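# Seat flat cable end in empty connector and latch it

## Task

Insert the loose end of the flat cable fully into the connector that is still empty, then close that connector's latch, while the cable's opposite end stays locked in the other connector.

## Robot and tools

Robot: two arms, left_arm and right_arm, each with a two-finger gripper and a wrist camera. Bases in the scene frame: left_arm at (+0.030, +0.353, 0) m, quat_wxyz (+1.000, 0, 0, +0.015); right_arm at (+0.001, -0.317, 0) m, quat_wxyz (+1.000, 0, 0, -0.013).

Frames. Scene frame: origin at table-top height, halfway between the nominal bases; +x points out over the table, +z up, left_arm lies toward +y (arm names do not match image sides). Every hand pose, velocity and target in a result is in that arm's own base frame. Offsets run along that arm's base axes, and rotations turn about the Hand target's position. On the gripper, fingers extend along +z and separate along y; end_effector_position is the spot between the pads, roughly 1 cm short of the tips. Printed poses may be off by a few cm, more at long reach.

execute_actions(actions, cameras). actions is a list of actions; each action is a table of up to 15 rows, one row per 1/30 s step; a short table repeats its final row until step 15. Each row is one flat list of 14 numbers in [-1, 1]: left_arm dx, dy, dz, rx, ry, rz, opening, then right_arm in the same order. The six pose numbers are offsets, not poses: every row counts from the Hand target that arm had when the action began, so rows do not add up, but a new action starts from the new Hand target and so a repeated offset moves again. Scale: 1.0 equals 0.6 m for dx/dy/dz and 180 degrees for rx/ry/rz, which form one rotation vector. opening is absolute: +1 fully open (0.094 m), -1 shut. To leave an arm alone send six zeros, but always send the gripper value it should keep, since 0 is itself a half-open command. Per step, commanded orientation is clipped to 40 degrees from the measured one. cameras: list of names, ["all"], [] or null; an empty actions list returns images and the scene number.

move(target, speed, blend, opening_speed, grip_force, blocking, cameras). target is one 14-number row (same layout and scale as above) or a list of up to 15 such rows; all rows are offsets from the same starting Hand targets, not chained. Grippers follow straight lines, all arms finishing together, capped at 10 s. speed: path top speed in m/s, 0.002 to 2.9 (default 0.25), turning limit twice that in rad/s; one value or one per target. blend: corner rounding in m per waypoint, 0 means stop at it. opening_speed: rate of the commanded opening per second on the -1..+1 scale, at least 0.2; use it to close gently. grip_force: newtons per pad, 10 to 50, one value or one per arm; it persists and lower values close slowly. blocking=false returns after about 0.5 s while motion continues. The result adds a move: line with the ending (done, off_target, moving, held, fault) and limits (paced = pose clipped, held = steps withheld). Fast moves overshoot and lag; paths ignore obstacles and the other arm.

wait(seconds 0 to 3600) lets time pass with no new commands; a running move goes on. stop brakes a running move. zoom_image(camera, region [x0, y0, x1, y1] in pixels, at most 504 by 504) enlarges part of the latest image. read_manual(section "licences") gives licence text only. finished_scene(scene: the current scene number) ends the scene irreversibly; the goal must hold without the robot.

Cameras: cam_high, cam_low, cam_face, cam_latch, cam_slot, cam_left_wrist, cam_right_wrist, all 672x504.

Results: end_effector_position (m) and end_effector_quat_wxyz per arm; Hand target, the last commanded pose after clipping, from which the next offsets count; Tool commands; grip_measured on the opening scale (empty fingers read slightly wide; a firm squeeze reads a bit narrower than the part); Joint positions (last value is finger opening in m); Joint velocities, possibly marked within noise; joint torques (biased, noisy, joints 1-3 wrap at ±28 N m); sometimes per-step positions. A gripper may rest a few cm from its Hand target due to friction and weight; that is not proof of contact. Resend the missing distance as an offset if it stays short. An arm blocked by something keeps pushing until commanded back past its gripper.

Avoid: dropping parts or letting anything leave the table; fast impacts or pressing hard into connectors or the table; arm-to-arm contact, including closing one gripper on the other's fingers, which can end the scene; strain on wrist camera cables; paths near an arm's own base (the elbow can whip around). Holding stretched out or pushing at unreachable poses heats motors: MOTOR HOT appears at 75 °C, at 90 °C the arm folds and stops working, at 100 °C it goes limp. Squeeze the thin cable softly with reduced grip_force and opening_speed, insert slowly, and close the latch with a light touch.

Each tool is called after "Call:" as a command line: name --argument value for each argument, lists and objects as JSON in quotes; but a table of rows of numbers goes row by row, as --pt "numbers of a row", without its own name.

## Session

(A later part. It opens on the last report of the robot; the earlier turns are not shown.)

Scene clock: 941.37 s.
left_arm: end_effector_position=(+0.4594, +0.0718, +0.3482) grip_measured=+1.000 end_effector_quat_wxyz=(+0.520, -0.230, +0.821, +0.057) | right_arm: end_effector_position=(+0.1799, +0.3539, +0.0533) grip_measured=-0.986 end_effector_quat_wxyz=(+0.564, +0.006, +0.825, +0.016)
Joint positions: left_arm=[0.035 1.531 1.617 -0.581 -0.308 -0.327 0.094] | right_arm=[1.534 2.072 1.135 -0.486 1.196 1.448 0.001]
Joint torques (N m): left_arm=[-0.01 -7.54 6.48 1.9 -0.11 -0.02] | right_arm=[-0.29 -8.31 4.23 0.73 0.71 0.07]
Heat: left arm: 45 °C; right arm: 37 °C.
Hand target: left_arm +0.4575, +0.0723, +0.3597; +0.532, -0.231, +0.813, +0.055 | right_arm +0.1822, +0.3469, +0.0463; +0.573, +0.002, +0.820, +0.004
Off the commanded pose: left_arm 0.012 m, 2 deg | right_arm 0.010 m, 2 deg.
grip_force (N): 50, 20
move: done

Call:
wait --seconds 0.1 --cameras '["cam_latch","cam_face"]'

Call:
zoom_image --camera "cam_latch" --region '[350, 225, 410, 285]'

Call:
zoom_image --camera "cam_face" --region '[220, 130, 340, 230]'

Scene clock: 946.30 s.
left_arm: end_effector_position=(+0.4594, +0.0718, +0.3482) grip_measured=+1.000 end_effector_quat_wxyz=(+0.520, -0.230, +0.821, +0.057) | right_arm: end_effector_position=(+0.1799, +0.3540, +0.0534) grip_measured=-0.986 end_effector_quat_wxyz=(+0.564, +0.006, +0.825, +0.016)
Joint positions: left_arm=[0.035 1.531 1.617 -0.581 -0.308 -0.327 0.094] | right_arm=[1.534 2.072 1.135 -0.485 1.196 1.448 0.001]
Joint torques (N m): left_arm=[-0.01 -7.54 6.46 1.9 -0.11 -0.02] | right_arm=[-0.28 -8.44 4.14 0.71 0.71 0.07]
Heat: left arm: 45 °C; right arm: 36 °C.
Hand target: left_arm +0.4575, +0.0723, +0.3597; +0.532, -0.231, +0.813, +0.055 | right_arm +0.1822, +0.3469, +0.0463; +0.573, +0.002, +0.820, +0.004
Tool commands: left_gripper/opening=+1.0 right_gripper/opening=-1.0
Off the commanded pose: left_arm 0.012 m, 2 deg | right_arm 0.010 m, 2 deg.
grip_force (N): 50, 20
wait: 0.10 s; at rest from the start
Images, in order (width x height): cam_face 672x504, cam_latch 672x504.

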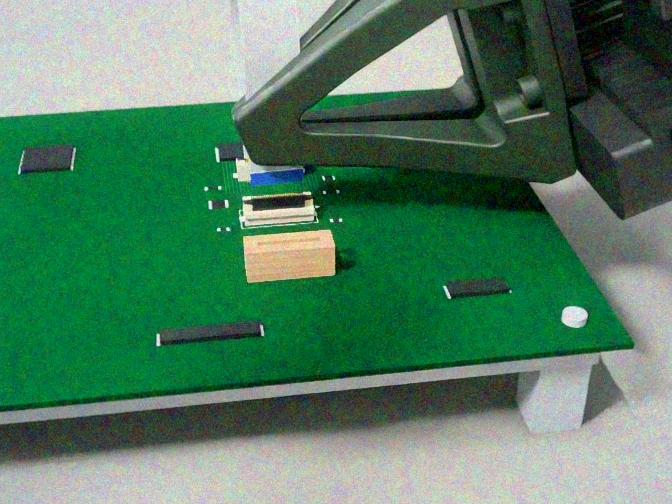

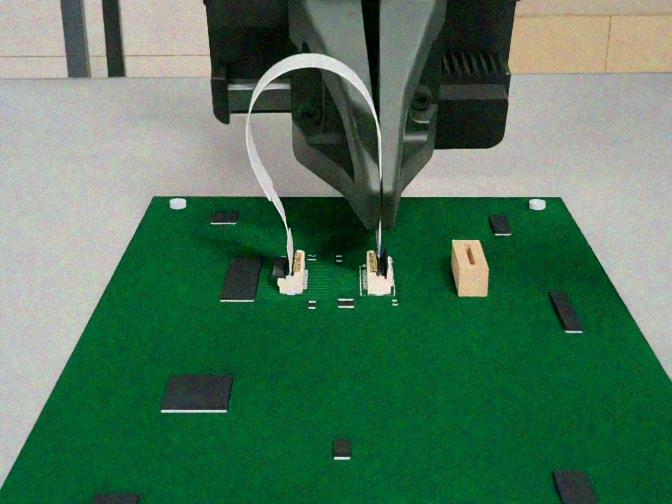

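Scaled by 8.400 from the camera's image (finer frame: 960x720).

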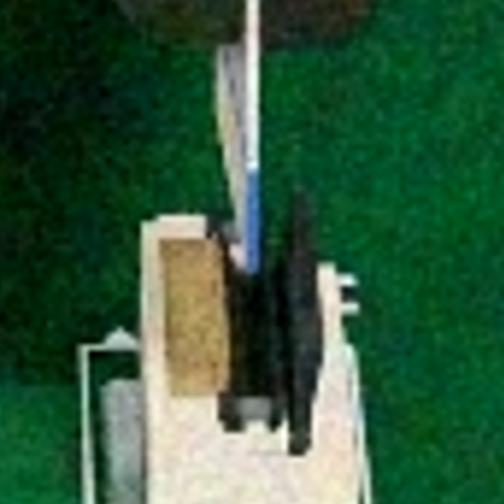

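Scaled by 4.200 from the camera's image (finer frame: 960x720).

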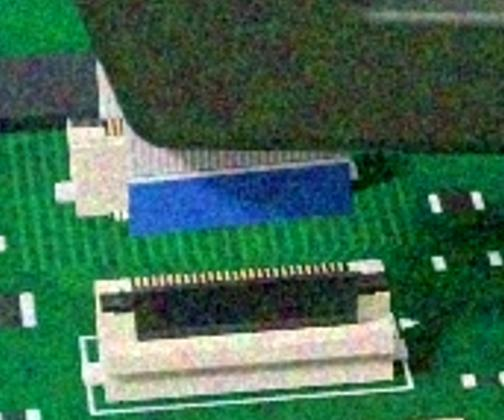

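Call:
move --target '[0,0,0,0,0,0,1, 0,0.001,-0.005,0,0,0,-1]' --speed 0.02 --grip_force '[50,20]' --cameras '["cam_latch","cam_face"]'

Call:
zoom_image --camera "cam_latch" --region '[350, 225, 410, 285]'

Call:
zoom_image --camera "cam_face" --region '[220, 130, 340, 230]'

Scene clock: 960.17 s.
left_arm: end_effector_position=(+0.4594, +0.0718, +0.3482) grip_measured=+1.000 end_effector_quat_wxyz=(+0.520, -0.230, +0.821, +0.057) | right_arm: end_effector_position=(+0.1799, +0.3548, +0.0515) grip_measured=-0.986 end_effector_quat_wxyz=(+0.565, +0.007, +0.825, +0.017)
Joint positions: left_arm=[0.035 1.531 1.617 -0.581 -0.308 -0.327 0.094] | right_arm=[1.534 2.079 1.135 -0.476 1.196 1.448 0.001]
Joint torques (N m): left_arm=[0.01 -7.53 6.46 1.9 -0.11 -0.02] | right_arm=[-0.46 -8.32 4.14 0.69 0.72 0.05]
Heat: left arm: 45 °C; right arm: 36 °C.
Hand target: left_arm +0.4575, +0.0723, +0.3597; +0.532, -0.231, +0.813, +0.055 | right_arm +0.1822, +0.3475, +0.0433; +0.573, +0.002, +0.820, +0.004
Off the commanded pose: left_arm 0.012 m, 2 deg | right_arm 0.011 m, 2 deg.
grip_force (N): 50, 20
move: off_target (right_arm)
Images, in order (width x height): cam_face 672x504, cam_latch 672x504.

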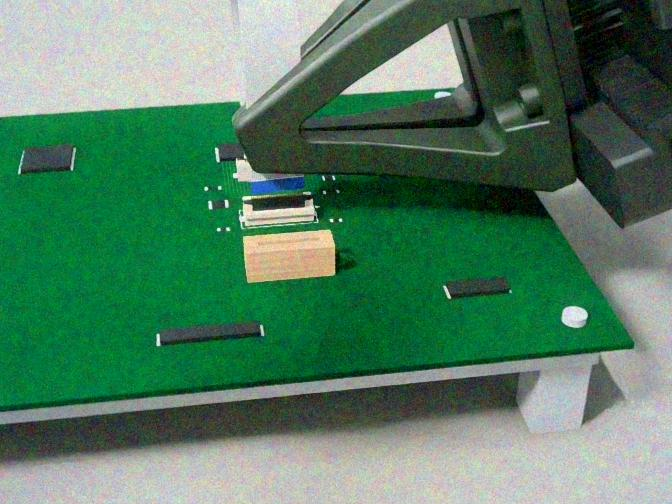

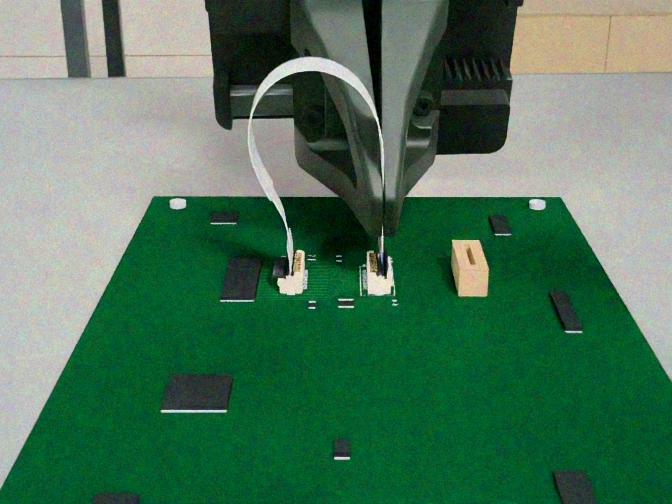

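Scaled by 8.400 from the camera's image (finer frame: 960x720).

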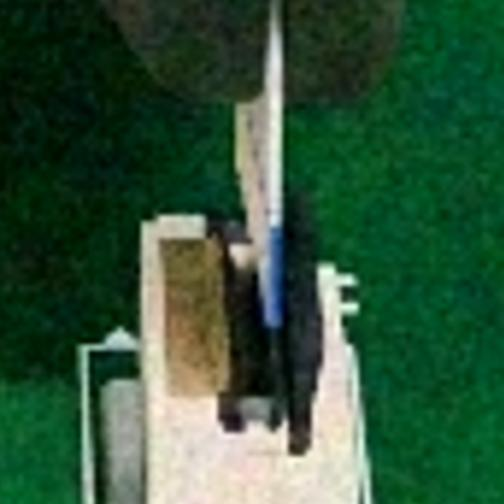

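Scaled by 4.200 from the camera's image (finer frame: 960x720).

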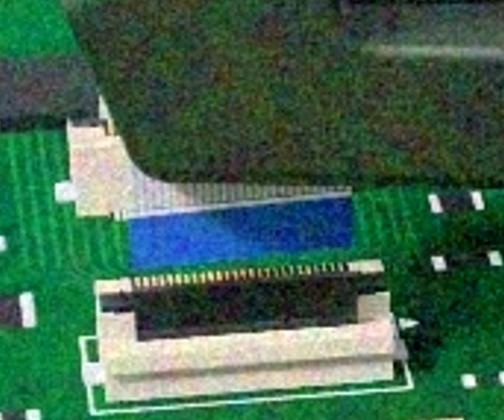

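Call:
move --target '[0,0,0,0,0,0,1, 0,-0.0018,0,-0.001,0,0,-1]' --speed 0.02 --grip_force '[50,20]' --cameras '["cam_latch"]'

Call:
zoom_image --camera "cam_latch" --region '[350, 225, 410, 285]'

Scene clock: 968.17 s.
left_arm: end_effector_position=(+0.4594, +0.0718, +0.3482) grip_measured=+1.000 end_effector_quat_wxyz=(+0.520, -0.230, +0.821, +0.057) | right_arm: end_effector_position=(+0.1799, +0.3549, +0.0515) grip_measured=-0.986 end_effector_quat_wxyz=(+0.565, +0.007, +0.825, +0.018)
Joint positions: left_arm=[0.035 1.531 1.617 -0.581 -0.308 -0.327 0.094] | right_arm=[1.534 2.079 1.135 -0.476 1.196 1.448 0.001]
Joint torques (N m): left_arm=[-0.01 -7.51 6.48 1.9 -0.11 -0.02] | right_arm=[-0.24 -8.31 3.82 0.71 0.75 0.04]
Heat: left arm: 45 °C; right arm: 36 °C.
Hand target: left_arm +0.4575, +0.0723, +0.3597; +0.532, -0.231, +0.813, +0.055 | right_arm +0.1822, +0.3464, +0.0433; +0.573, +0.001, +0.820, +0.003
Off the commanded pose: left_arm 0.012 m, 2 deg | right_arm 0.012 m, 2 deg.
grip_force (N): 50, 20
move: off_target (right_arm)

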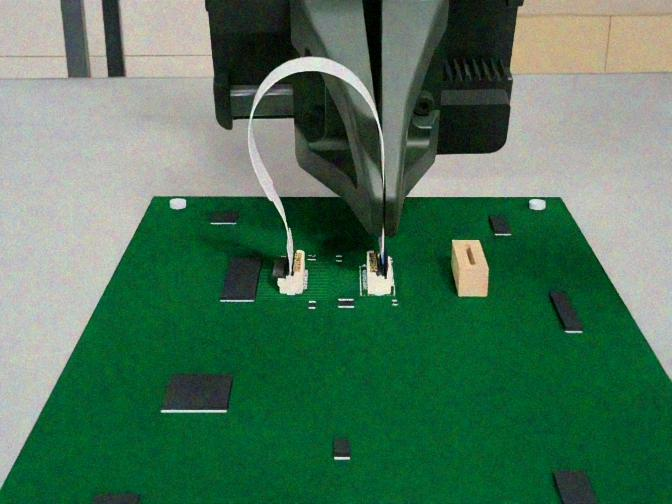

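Scaled by 8.400 from the camera's image (finer frame: 960x720).

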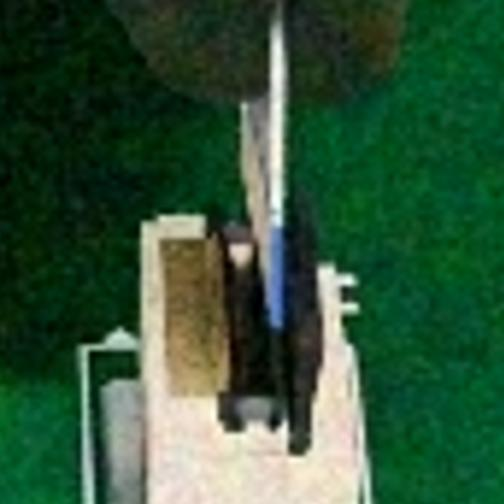

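Call:
move --target '[0,0,0,0,0,0,1, 0,-0.0015,0,-0.001,0,0,-1]' --speed 0.02 --grip_force '[50,20]' --cameras '["cam_latch"]'

Call:
zoom_image --camera "cam_latch" --region '[350, 225, 410, 285]'

Scene clock: 981.77 s.
left_arm: end_effector_position=(+0.4594, +0.0718, +0.3482) grip_measured=+1.000 end_effector_quat_wxyz=(+0.520, -0.230, +0.821, +0.057) | right_arm: end_effector_position=(+0.1799, +0.3549, +0.0515) grip_measured=-0.986 end_effector_quat_wxyz=(+0.565, +0.007, +0.825, +0.018)
Joint positions: left_arm=[0.035 1.531 1.617 -0.581 -0.308 -0.327 0.094] | right_arm=[1.534 2.079 1.135 -0.476 1.196 1.448 0.001]
Joint torques (N m): left_arm=[-0.02 -7.51 6.45 1.9 -0.11 -0.02] | right_arm=[-0.31 -8.36 3.64 0.71 0.72 0.03]
Heat: left arm: 45 °C; right arm: 36 °C.
Hand target: left_arm +0.4575, +0.0723, +0.3597; +0.532, -0.231, +0.813, +0.055 | right_arm +0.1822, +0.3455, +0.0433; +0.573, +0.001, +0.820, +0.001
Off the commanded pose: left_arm 0.012 m, 2 deg | right_arm 0.013 m, 2 deg.
grip_force (N): 50, 20
move: off_target (right_arm)

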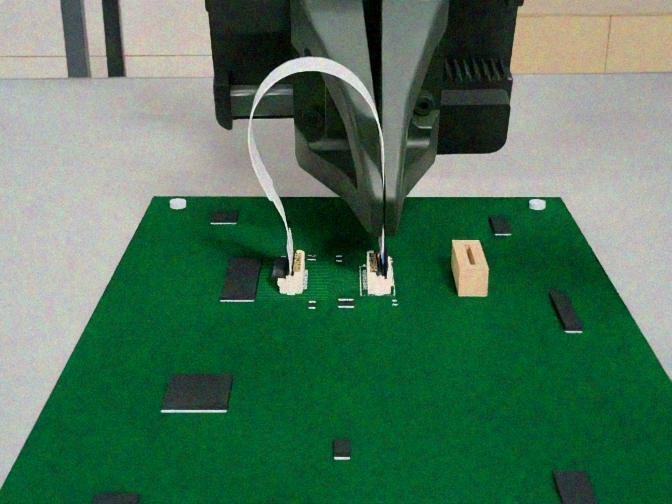

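Scaled by 8.400 from the camera's image (finer frame: 960x720).

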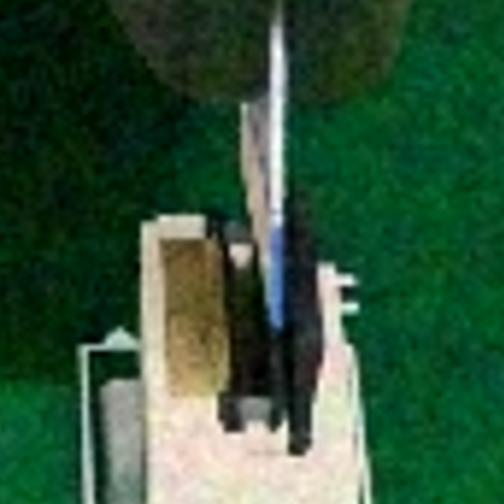

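Call:
move --target '[0,0,0,0,0,0,1, 0,-0.001,0,-0.008,0,0,-1]' --speed 0.02 --grip_force '[50,20]' --cameras '[]'

Scene clock: 988.63 s.
left_arm: end_effector_position=(+0.4594, +0.0718, +0.3482) grip_measured=+1.000 end_effector_quat_wxyz=(+0.520, -0.230, +0.821, +0.057) | right_arm: end_effector_position=(+0.1799, +0.3547, +0.0514) grip_measured=-0.986 end_effector_quat_wxyz=(+0.565, +0.007, +0.825, +0.017)
Joint positions: left_arm=[0.035 1.531 1.617 -0.581 -0.308 -0.327 0.094] | right_arm=[1.534 2.079 1.135 -0.477 1.196 1.448 0.001]
Joint torques (N m): left_arm=[-0.01 -7.51 6.46 1.9 -0.11 -0.02] | right_arm=[-0.38 -7.79 4.75 0.42 0.78 -0.02]
Heat: left arm: 45 °C; right arm: 36 °C.
Hand target: left_arm +0.4575, +0.0723, +0.3597; +0.532, -0.231, +0.813, +0.055 | right_arm +0.1822, +0.3449, +0.0433; +0.573, -0.007, +0.820, -0.009
Off the commanded pose: left_arm 0.012 m, 2 deg | right_arm 0.013 m, 4 deg.
grip_force (N): 50, 20
move: off_target (right_arm)

Call:
move --target '[0,0,0,0,0,0,1, 0,0,0,-0.002,0,0,-1]' --speed 0.02 --grip_force '[50,20]' --cameras '["cam_latch"]'

Call:
zoom_image --camera "cam_latch" --region '[350, 225, 410, 285]'

Scene clock: 997.73 s.
left_arm: end_effector_position=(+0.4594, +0.0718, +0.3482) grip_measured=+1.000 end_effector_quat_wxyz=(+0.520, -0.230, +0.821, +0.057) | right_arm: end_effector_position=(+0.1799, +0.3533, +0.0498) grip_measured=-0.986 end_effector_quat_wxyz=(+0.565, +0.003, +0.825, +0.012)
Joint positions: left_arm=[0.035 1.531 1.617 -0.581 -0.308 -0.327 0.094] | right_arm=[1.534 2.083 1.135 -0.485 1.196 1.448 0.001]
Joint torques (N m): left_arm=[-0.02 -7.54 6.48 1.9 -0.11 -0.02] | right_arm=[-0.24 -8.23 4.9 0.4 0.74 0.02]
Heat: left arm: 45 °C; right arm: 36 °C.
Hand target: left_arm +0.4575, +0.0723, +0.3597; +0.532, -0.231, +0.813, +0.055 | right_arm +0.1822, +0.3449, +0.0433; +0.573, -0.008, +0.819, -0.012
Off the commanded pose: left_arm 0.012 m, 2 deg | right_arm 0.011 m, 3 deg.
grip_force (N): 50, 20
move: off_target (right_arm)

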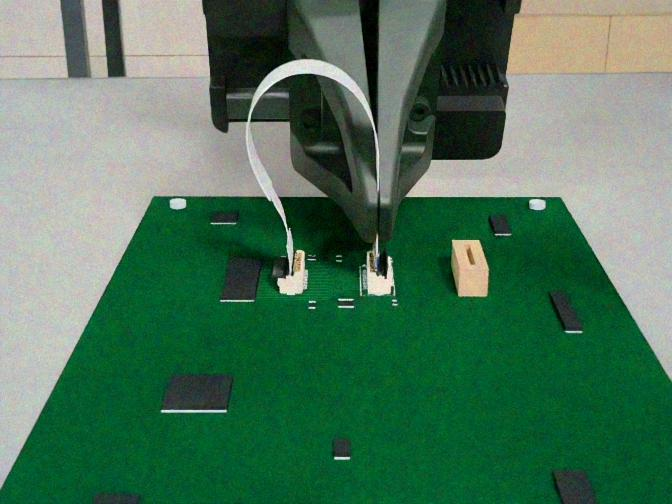

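Scaled by 8.400 from the camera's image (finer frame: 960x720).

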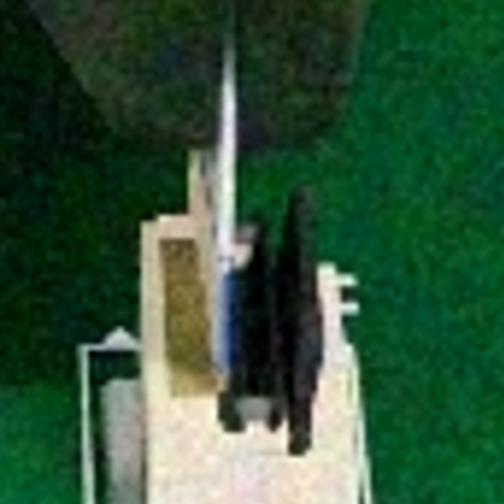

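Call:
move --target '[0,0,0,0,0,0,1, 0,0.002,0.001,0.010,0,0,-1]' --speed 0.02 --grip_force '[50,20]' --cameras '["cam_latch"]'

Call:
zoom_image --camera "cam_latch" --region '[350, 225, 410, 285]'

Scene clock: 1007.23 s.
left_arm: end_effector_position=(+0.4594, +0.0718, +0.3482) grip_measured=+1.000 end_effector_quat_wxyz=(+0.520, -0.230, +0.821, +0.057) | right_arm: end_effector_position=(+0.1799, +0.3535, +0.0498) grip_measured=-0.986 end_effector_quat_wxyz=(+0.565, +0.003, +0.825, +0.012)
Joint positions: left_arm=[0.035 1.531 1.617 -0.581 -0.308 -0.327 0.094] | right_arm=[1.534 2.083 1.135 -0.484 1.196 1.448 0.001]
Joint torques (N m): left_arm=[0.01 -7.53 6.46 1.9 -0.11 -0.02] | right_arm=[-0.23 -8.59 3.9 0.69 0.74 0.08]
Heat: left arm: 45 °C; right arm: 36 °C.
Hand target: left_arm +0.4575, +0.0723, +0.3597; +0.532, -0.231, +0.813, +0.055 | right_arm +0.1822, +0.3461, +0.0439; +0.573, +0.001, +0.820, +0.001
Off the commanded pose: left_arm 0.012 m, 2 deg | right_arm 0.010 m, 2 deg.
grip_force (N): 50, 20
move: done

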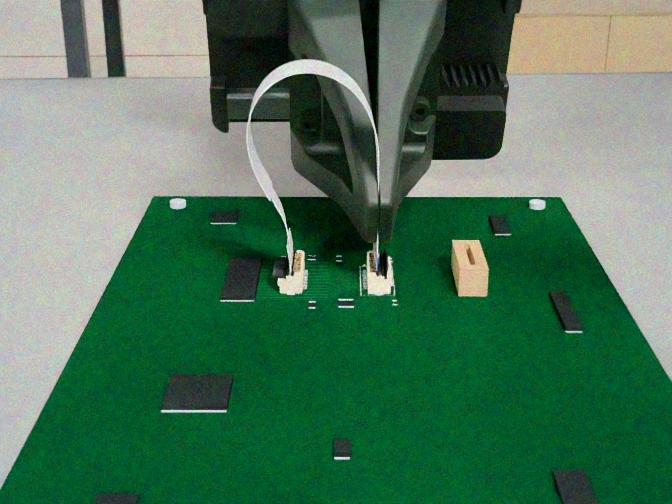

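Scaled by 8.400 from the camera's image (finer frame: 960x720).

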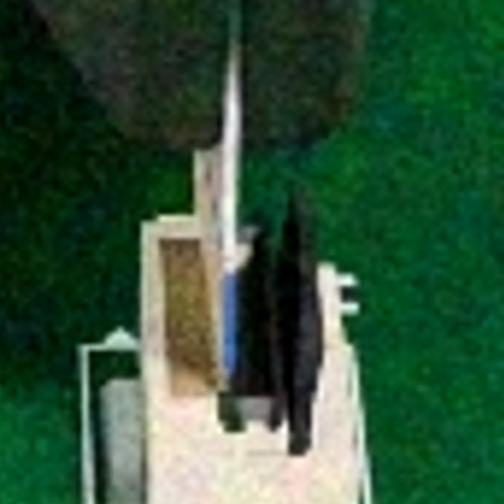

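Call:
move --target '[0,0,0,0,0,0,1, 0,0.001,0.0005,0.002,0,0,-1]' --speed 0.02 --grip_force '[50,20]' --cameras '["cam_latch"]'

Call:
zoom_image --camera "cam_latch" --region '[350, 225, 410, 285]'

Scene clock: 1014.07 s.
left_arm: end_effector_position=(+0.4594, +0.0718, +0.3482) grip_measured=+1.000 end_effector_quat_wxyz=(+0.520, -0.230, +0.821, +0.057) | right_arm: end_effector_position=(+0.1799, +0.3542, +0.0499) grip_measured=-0.986 end_effector_quat_wxyz=(+0.565, +0.005, +0.825, +0.015)
Joint positions: left_arm=[0.035 1.531 1.617 -0.581 -0.308 -0.327 0.094] | right_arm=[1.534 2.083 1.135 -0.478 1.196 1.448 0.001]
Joint torques (N m): left_arm=[-0.01 -7.53 6.48 1.9 -0.11 -0.02] | right_arm=[-0.23 -8.91 3.79 0.68 0.71 0.02]
Heat: left arm: 45 °C; right arm: 36 °C.
Hand target: left_arm +0.4575, +0.0723, +0.3597; +0.532, -0.231, +0.813, +0.055 | right_arm +0.1822, +0.3467, +0.0442; +0.573, +0.002, +0.820, +0.004
Off the commanded pose: left_arm 0.012 m, 2 deg | right_arm 0.010 m, 2 deg.
grip_force (N): 50, 20
move: done

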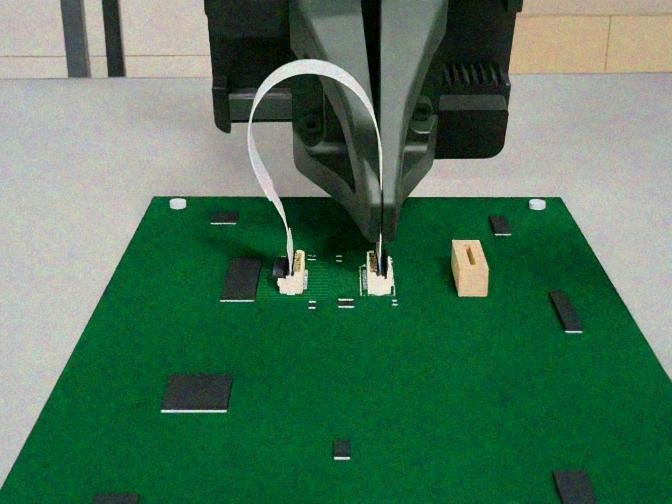

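Scaled by 8.400 from the camera's image (finer frame: 960x720).

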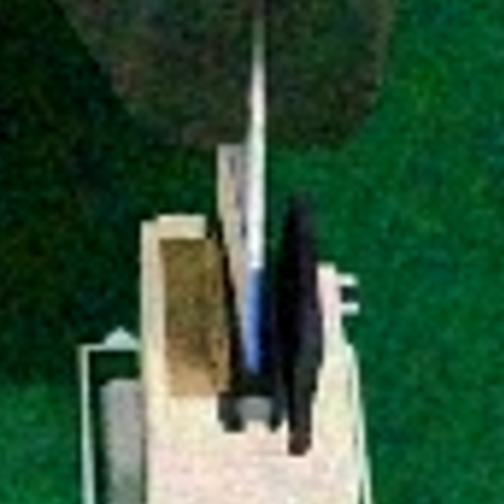

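Call:
move --target '[0,0,0,0,0,0,1, 0,0,-0.007,-0.003,0,0,-1]' --speed 0.02 --grip_force '[50,20]' --cameras '["cam_latch","cam_slot"]'

Call:
zoom_image --camera "cam_latch" --region '[350, 225, 410, 285]'

Call:
zoom_image --camera "cam_slot" --region '[335, 225, 475, 325]'

Scene clock: 1022.57 s.
left_arm: end_effector_position=(+0.4594, +0.0718, +0.3482) grip_measured=+1.000 end_effector_quat_wxyz=(+0.520, -0.230, +0.821, +0.057) | right_arm: end_effector_position=(+0.1799, +0.3544, +0.0485) grip_measured=-0.986 end_effector_quat_wxyz=(+0.565, +0.005, +0.825, +0.015)
Joint positions: left_arm=[0.035 1.531 1.617 -0.581 -0.308 -0.327 0.094] | right_arm=[1.534 2.088 1.135 -0.474 1.197 1.448 0.001]
Joint torques (N m): left_arm=[-0.01 -7.53 6.48 1.9 -0.11 -0.01] | right_arm=[-0.39 -8.23 3.93 0.74 0.71 0.05]
Heat: left arm: 45 °C; right arm: 37 °C.
Hand target: left_arm +0.4575, +0.0723, +0.3597; +0.532, -0.231, +0.813, +0.055 | right_arm +0.1822, +0.3467, +0.0400; +0.573, +0.000, +0.820, +0.000
Off the commanded pose: left_arm 0.012 m, 2 deg | right_arm 0.012 m, 2 deg.
grip_force (N): 50, 20
move: off_target (right_arm)

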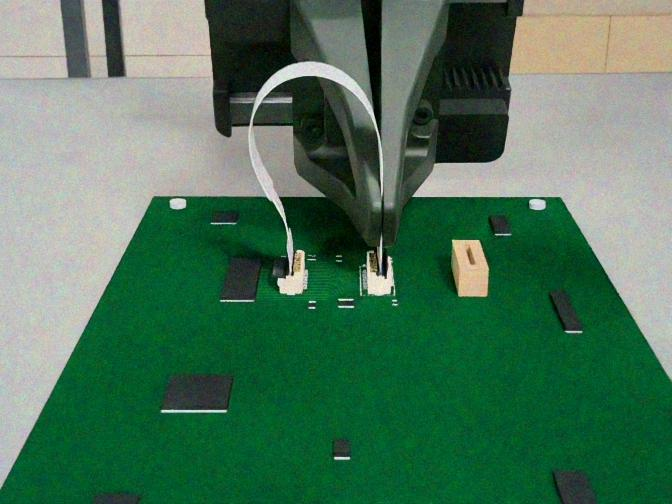

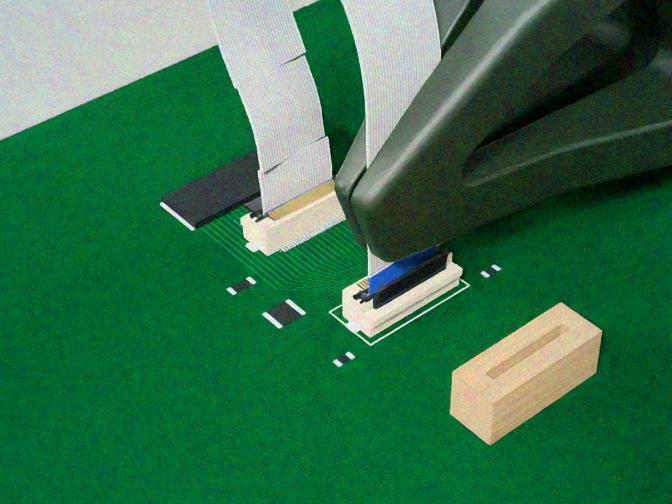

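Scaled by 8.400 from the camera's image (finer frame: 960x720).

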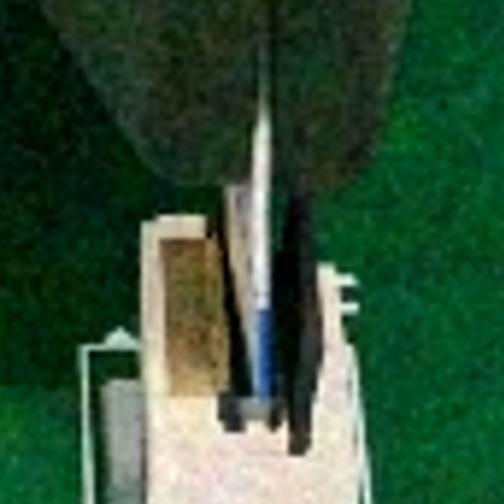

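Scaled by 3.600 from the camera's image (finer frame: 960x720).

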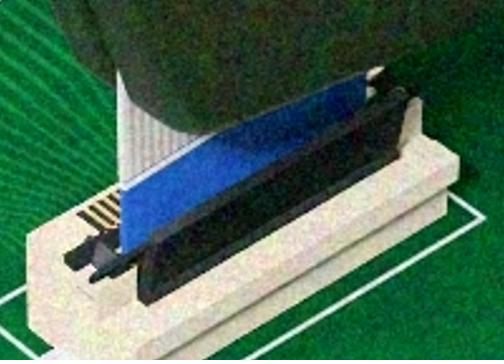

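Call:
move --target '[0,0,0,0,0,0,1, 0,-0.0005,-0.004,-0.003,0,0,-1]' --speed 0.02 --grip_force '[50,20]' --cameras '["cam_latch","cam_slot"]'

Call:
zoom_image --camera "cam_latch" --region '[350, 225, 410, 285]'

Call:
zoom_image --camera "cam_slot" --region '[335, 225, 475, 325]'

Scene clock: 1032.40 s.
left_arm: end_effector_position=(+0.4594, +0.0718, +0.3482) grip_measured=+1.000 end_effector_quat_wxyz=(+0.520, -0.230, +0.821, +0.057) | right_arm: end_effector_position=(+0.1803, +0.3541, +0.0484) grip_measured=-0.986 end_effector_quat_wxyz=(+0.567, +0.004, +0.824, +0.013)
Joint positions: left_arm=[0.035 1.531 1.617 -0.581 -0.308 -0.327 0.094] | right_arm=[1.534 2.091 1.135 -0.474 1.202 1.448 0.001]
Joint torques (N m): left_arm=[-0.01 -7.53 6.48 1.9 -0.11 -0.02] | right_arm=[-0.23 -7.73 4.19 0.67 0.67 0.05]
Heat: left arm: 45 °C; right arm: 37 °C.
Hand target: left_arm +0.4575, +0.0723, +0.3597; +0.532, -0.231, +0.813, +0.055 | right_arm +0.1822, +0.3465, +0.0377; +0.573, -0.003, +0.820, -0.004
Off the commanded pose: left_arm 0.012 m, 2 deg | right_arm 0.013 m, 2 deg.
grip_force (N): 50, 20
move: off_target (right_arm)

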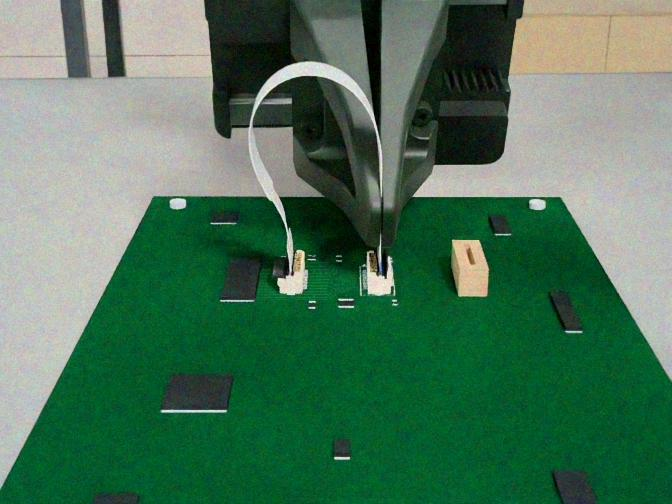

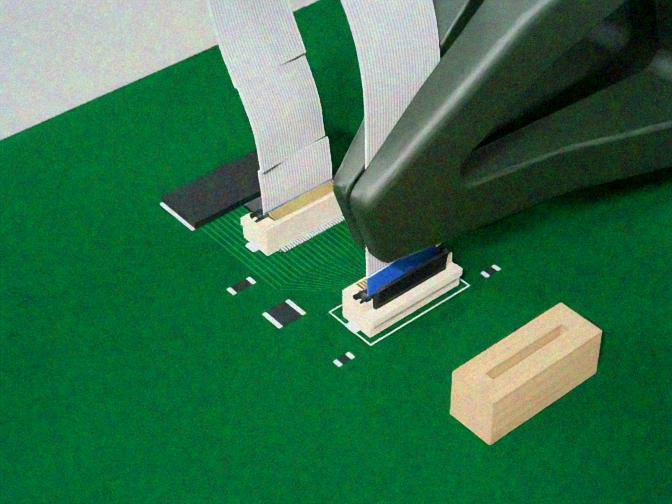

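Scaled by 8.400 from the camera's image (finer frame: 960x720).

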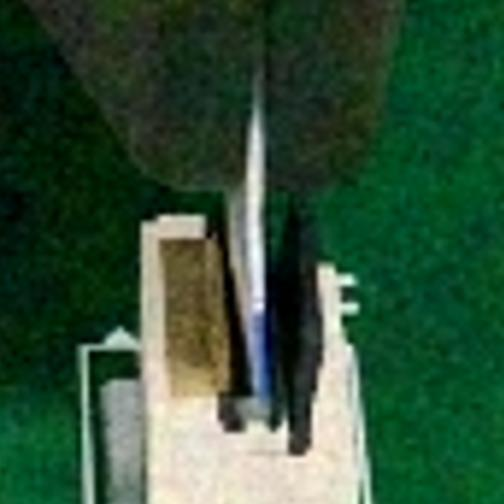

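Scaled by 3.600 from the camera's image (finer frame: 960x720).

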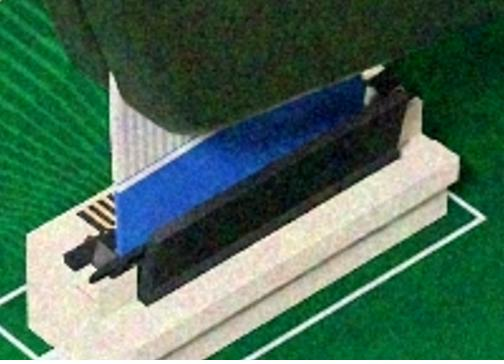

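Call:
zoom_image --camera "cam_latch" --region '[366, 250, 396, 280]'

Call:
zoom_image --camera "cam_slot" --region '[345, 270, 395, 310]'

Scaled by 16.800 from the camera's image (finer frame: 960x720).

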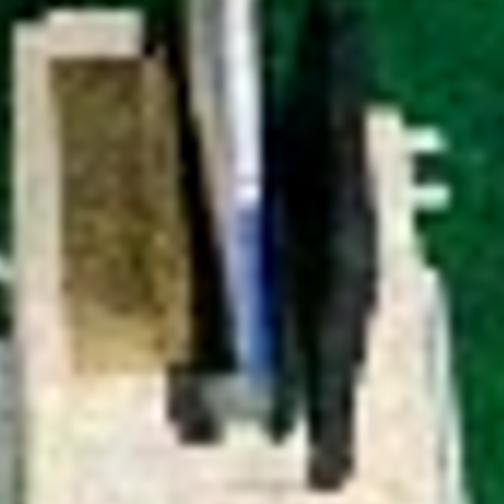

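Scaled by 10.080 from the camera's image (finer frame: 960x720).

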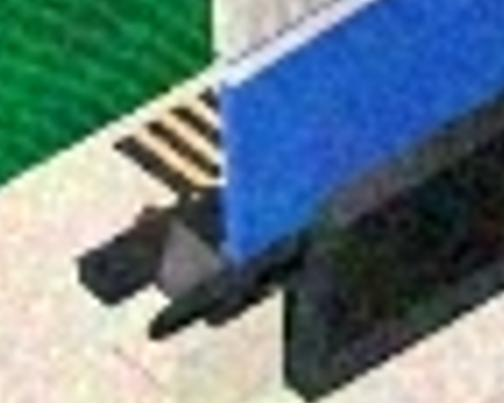

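Call:
wait --seconds 0.1 --cameras '["cam_face"]'

Call:
zoom_image --camera "cam_face" --region '[230, 170, 330, 240]'

Scene clock: 1053.17 s.
left_arm: end_effector_position=(+0.4594, +0.0718, +0.3482) grip_measured=+1.000 end_effector_quat_wxyz=(+0.520, -0.230, +0.821, +0.057) | right_arm: end_effector_position=(+0.1803, +0.3541, +0.0484) grip_measured=-0.986 end_effector_quat_wxyz=(+0.567, +0.004, +0.824, +0.013)
Joint positions: left_arm=[0.035 1.531 1.617 -0.581 -0.308 -0.327 0.094] | right_arm=[1.534 2.091 1.135 -0.474 1.202 1.448 0.001]
Joint torques (N m): left_arm=[0.01 -7.51 6.46 1.9 -0.11 -0.02] | right_arm=[-0.31 -7.62 4.04 0.68 0.68 0.07]
Heat: left arm: 45 °C; right arm: 36 °C.
Hand target: left_arm +0.4575, +0.0723, +0.3597; +0.532, -0.231, +0.813, +0.055 | right_arm +0.1822, +0.3465, +0.0377; +0.573, -0.003, +0.820, -0.004
Tool commands: left_gripper/opening=+1.0 right_gripper/opening=-1.0
Off the commanded pose: left_arm 0.012 m, 2 deg | right_arm 0.013 m, 2 deg.
grip_force (N): 50, 20
wait: 0.10 s; at rest from the start

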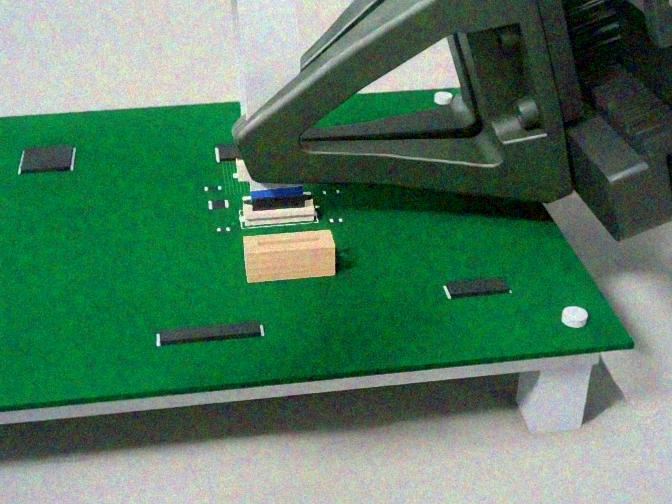

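Scaled by 5.040 from the camera's image (finer frame: 960x720).

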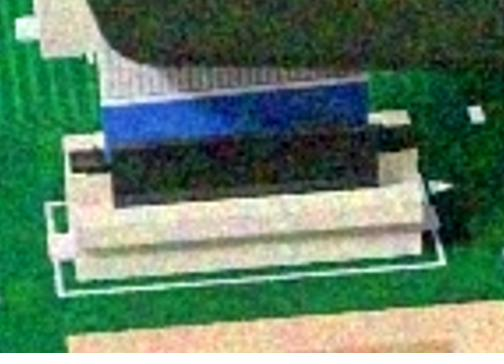

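Call:
move --target '[0,0,0,0,0,0,1, -0.005,0,0.003,0,0,0,-1]' --speed 0.02 --grip_force '[50,20]' --cameras '[]'

Scene clock: 1073.33 s.
left_arm: end_effector_position=(+0.4594, +0.0718, +0.3482) grip_measured=+1.000 end_effector_quat_wxyz=(+0.520, -0.230, +0.821, +0.057) | right_arm: end_effector_position=(+0.1801, +0.3541, +0.0485) grip_measured=-0.986 end_effector_quat_wxyz=(+0.567, +0.010, +0.823, +0.017)
Joint positions: left_arm=[0.035 1.531 1.617 -0.581 -0.308 -0.327 0.094] | right_arm=[1.535 2.091 1.135 -0.475 1.203 1.462 0.001]
Joint torques (N m): left_arm=[0.01 -7.51 6.48 1.9 -0.11 -0.02] | right_arm=[0.25 -7.72 4.64 0.35 0.71 0.11]
Heat: left arm: 45 °C; right arm: 36 °C.
Hand target: left_arm +0.4575, +0.0723, +0.3597; +0.532, -0.231, +0.813, +0.055 | right_arm +0.1792, +0.3464, +0.0395; +0.573, -0.003, +0.820, -0.004
Off the commanded pose: left_arm 0.012 m, 2 deg | right_arm 0.012 m, 3 deg.
grip_force (N): 50, 20
move: off_target (right_arm)

Call:
move --target '[0,0,0,0,0,0,1, -0.004,0,0.001,-0.003,0,0,-1]' --speed 0.02 --grip_force '[50,20]' --cameras '["cam_face","cam_latch","cam_slot"]'

Call:
zoom_image --camera "cam_face" --region '[230, 170, 330, 240]'

Call:
zoom_image --camera "cam_slot" --region '[335, 225, 475, 325]'

Call:
zoom_image --camera "cam_latch" --region '[350, 225, 410, 285]'

Scene clock: 1083.17 s.
left_arm: end_effector_position=(+0.4594, +0.0718, +0.3482) grip_measured=+1.000 end_effector_quat_wxyz=(+0.520, -0.230, +0.821, +0.057) | right_arm: end_effector_position=(+0.1786, +0.3513, +0.0475) grip_measured=-0.986 end_effector_quat_wxyz=(+0.569, +0.008, +0.822, +0.012)
Joint positions: left_arm=[0.035 1.531 1.617 -0.581 -0.308 -0.327 0.094] | right_arm=[1.54 2.096 1.135 -0.498 1.21 1.482 0.001]
Joint torques (N m): left_arm=[0.01 -7.51 6.48 1.91 -0.11 -0.02] | right_arm=[0.55 -7.9 5.82 0.22 0.63 0.11]
Heat: left arm: 45 °C; right arm: 36 °C.
Hand target: left_arm +0.4575, +0.0723, +0.3597; +0.532, -0.231, +0.813, +0.055 | right_arm +0.1768, +0.3465, +0.0401; +0.573, -0.006, +0.820, -0.008
Off the commanded pose: left_arm 0.012 m, 2 deg | right_arm 0.009 m, 3 deg.
grip_force (N): 50, 20
move: off_target (right_arm)

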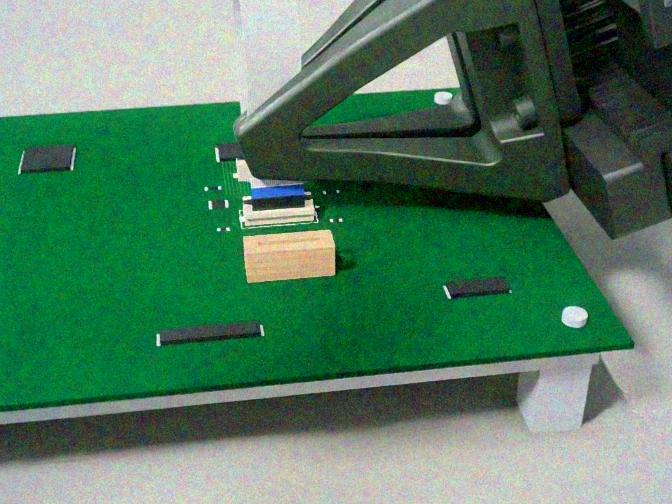

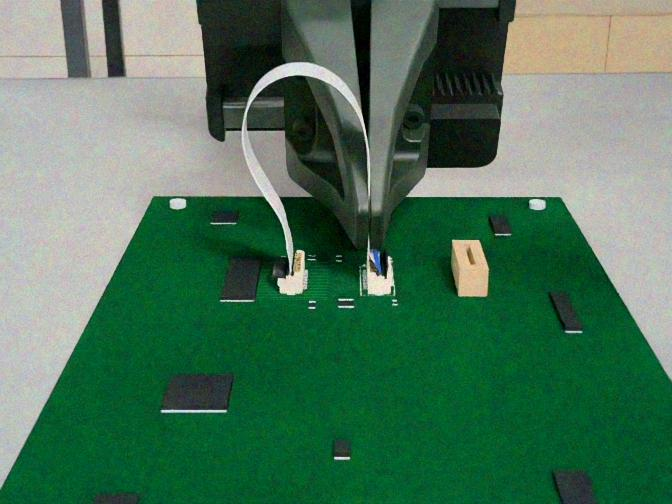

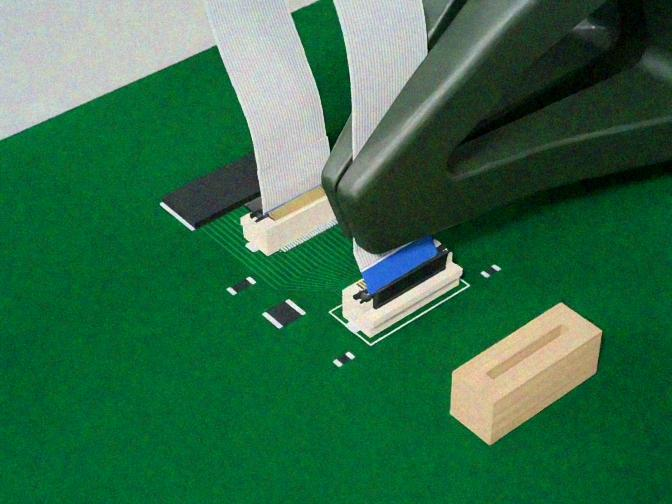

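Scaled by 5.040 from the camera's image (finer frame: 960x720).

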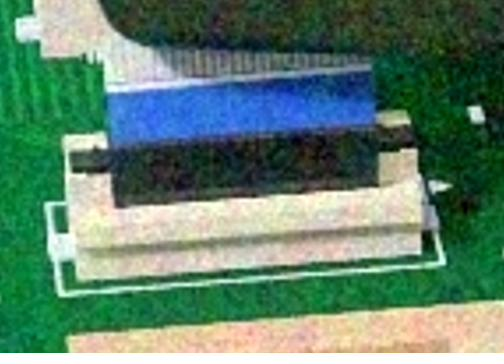

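Scaled by 3.600 from the camera's image (finer frame: 960x720).

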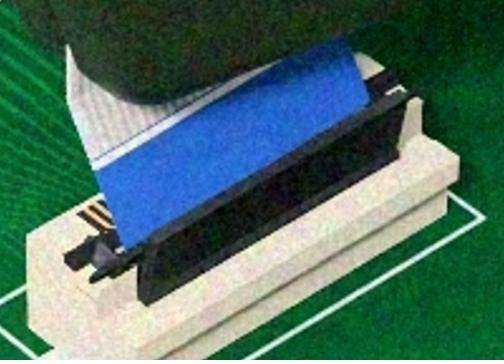

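Scaled by 8.400 from the camera's image (finer frame: 960x720).

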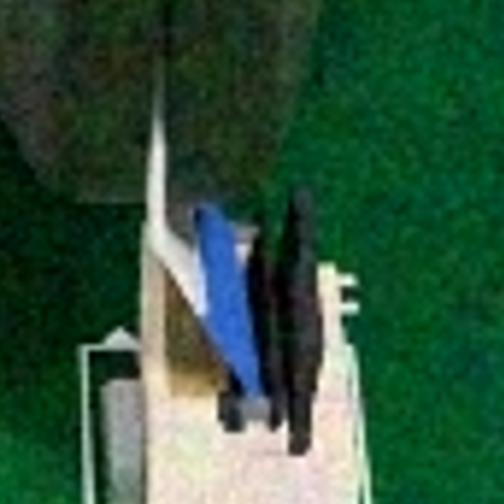

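Call:
move --target '[0,0,0,0,0,0,1, 0,0.006,0.001,0.010,0,0,-1]' --speed 0.02 --grip_force '[50,20]' --cameras '["cam_latch"]'

Call:
zoom_image --camera "cam_latch" --region '[350, 225, 410, 285]'

Scene clock: 1095.27 s.
left_arm: end_effector_position=(+0.4594, +0.0718, +0.3482) grip_measured=+1.000 end_effector_quat_wxyz=(+0.520, -0.230, +0.821, +0.057) | right_arm: end_effector_position=(+0.1786, +0.3512, +0.0475) grip_measured=-0.986 end_effector_quat_wxyz=(+0.569, +0.010, +0.822, +0.013)
Joint positions: left_arm=[0.035 1.531 1.617 -0.581 -0.308 -0.327 0.094] | right_arm=[1.54 2.096 1.135 -0.499 1.21 1.487 0.001]
Joint torques (N m): left_arm=[-0.01 -7.53 6.48 1.9 -0.11 -0.02] | right_arm=[0.66 -7.91 5.78 0.53 0.64 0.03]
Heat: left arm: 45 °C; right arm: 36 °C.
Hand target: left_arm +0.4575, +0.0723, +0.3597; +0.532, -0.231, +0.813, +0.055 | right_arm +0.1768, +0.3500, +0.0406; +0.573, +0.003, +0.820, +0.005
Off the commanded pose: left_arm 0.012 m, 2 deg | right_arm 0.007 m, 1 deg.
grip_force (N): 50, 20
move: done

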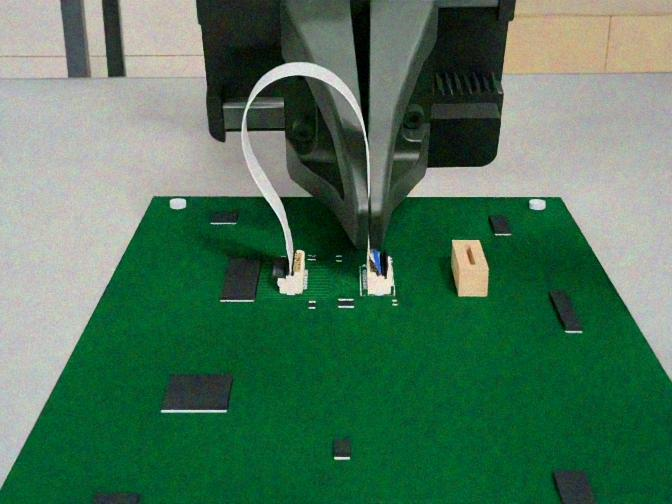

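Scaled by 8.400 from the camera's image (finer frame: 960x720).

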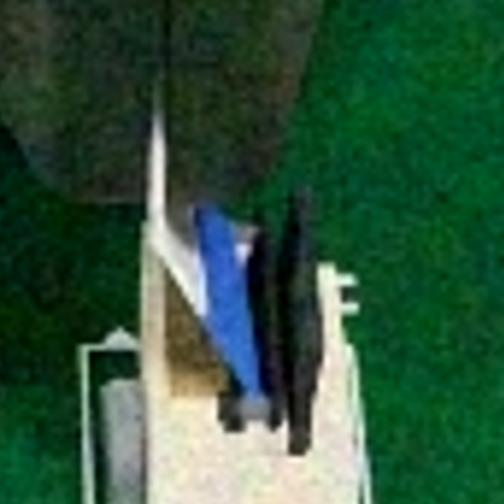

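Call:
move --target '[0,0,0,0,0,0,1, 0,0.005,0.001,0.007,0,0,-1]' --speed 0.02 --grip_force '[50,20]' --cameras '["cam_latch"]'

Call:
zoom_image --camera "cam_latch" --region '[350, 225, 410, 285]'

Scene clock: 1100.60 s.
left_arm: end_effector_position=(+0.4594, +0.0718, +0.3482) grip_measured=+1.000 end_effector_quat_wxyz=(+0.520, -0.230, +0.821, +0.057) | right_arm: end_effector_position=(+0.1788, +0.3525, +0.0480) grip_measured=-0.986 end_effector_quat_wxyz=(+0.570, +0.013, +0.821, +0.018)
Joint positions: left_arm=[0.035 1.531 1.617 -0.581 -0.308 -0.327 0.094] | right_arm=[1.54 2.096 1.135 -0.489 1.212 1.489 0.001]
Joint torques (N m): left_arm=[-0.01 -7.53 6.46 1.91 -0.11 -0.02] | right_arm=[0.43 -7.92 5.87 0.62 0.6 0.08]
Heat: left arm: 45 °C; right arm: 36 °C.
Hand target: left_arm +0.4575, +0.0723, +0.3597; +0.532, -0.231, +0.813, +0.055 | right_arm +0.1768, +0.3531, +0.0412; +0.573, +0.010, +0.819, +0.014
Off the commanded pose: left_arm 0.012 m, 2 deg | right_arm 0.007 m, 1 deg.
grip_force (N): 50, 20
move: done

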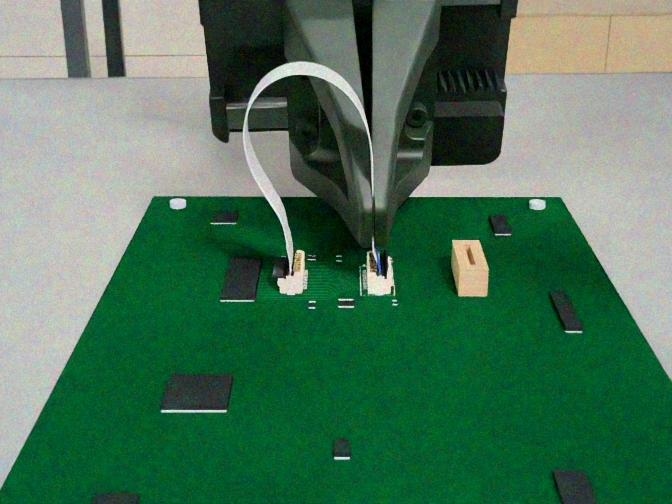

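Scaled by 8.400 from the camera's image (finer frame: 960x720).

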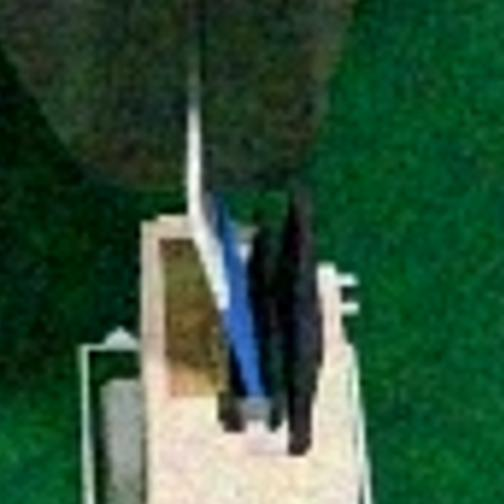

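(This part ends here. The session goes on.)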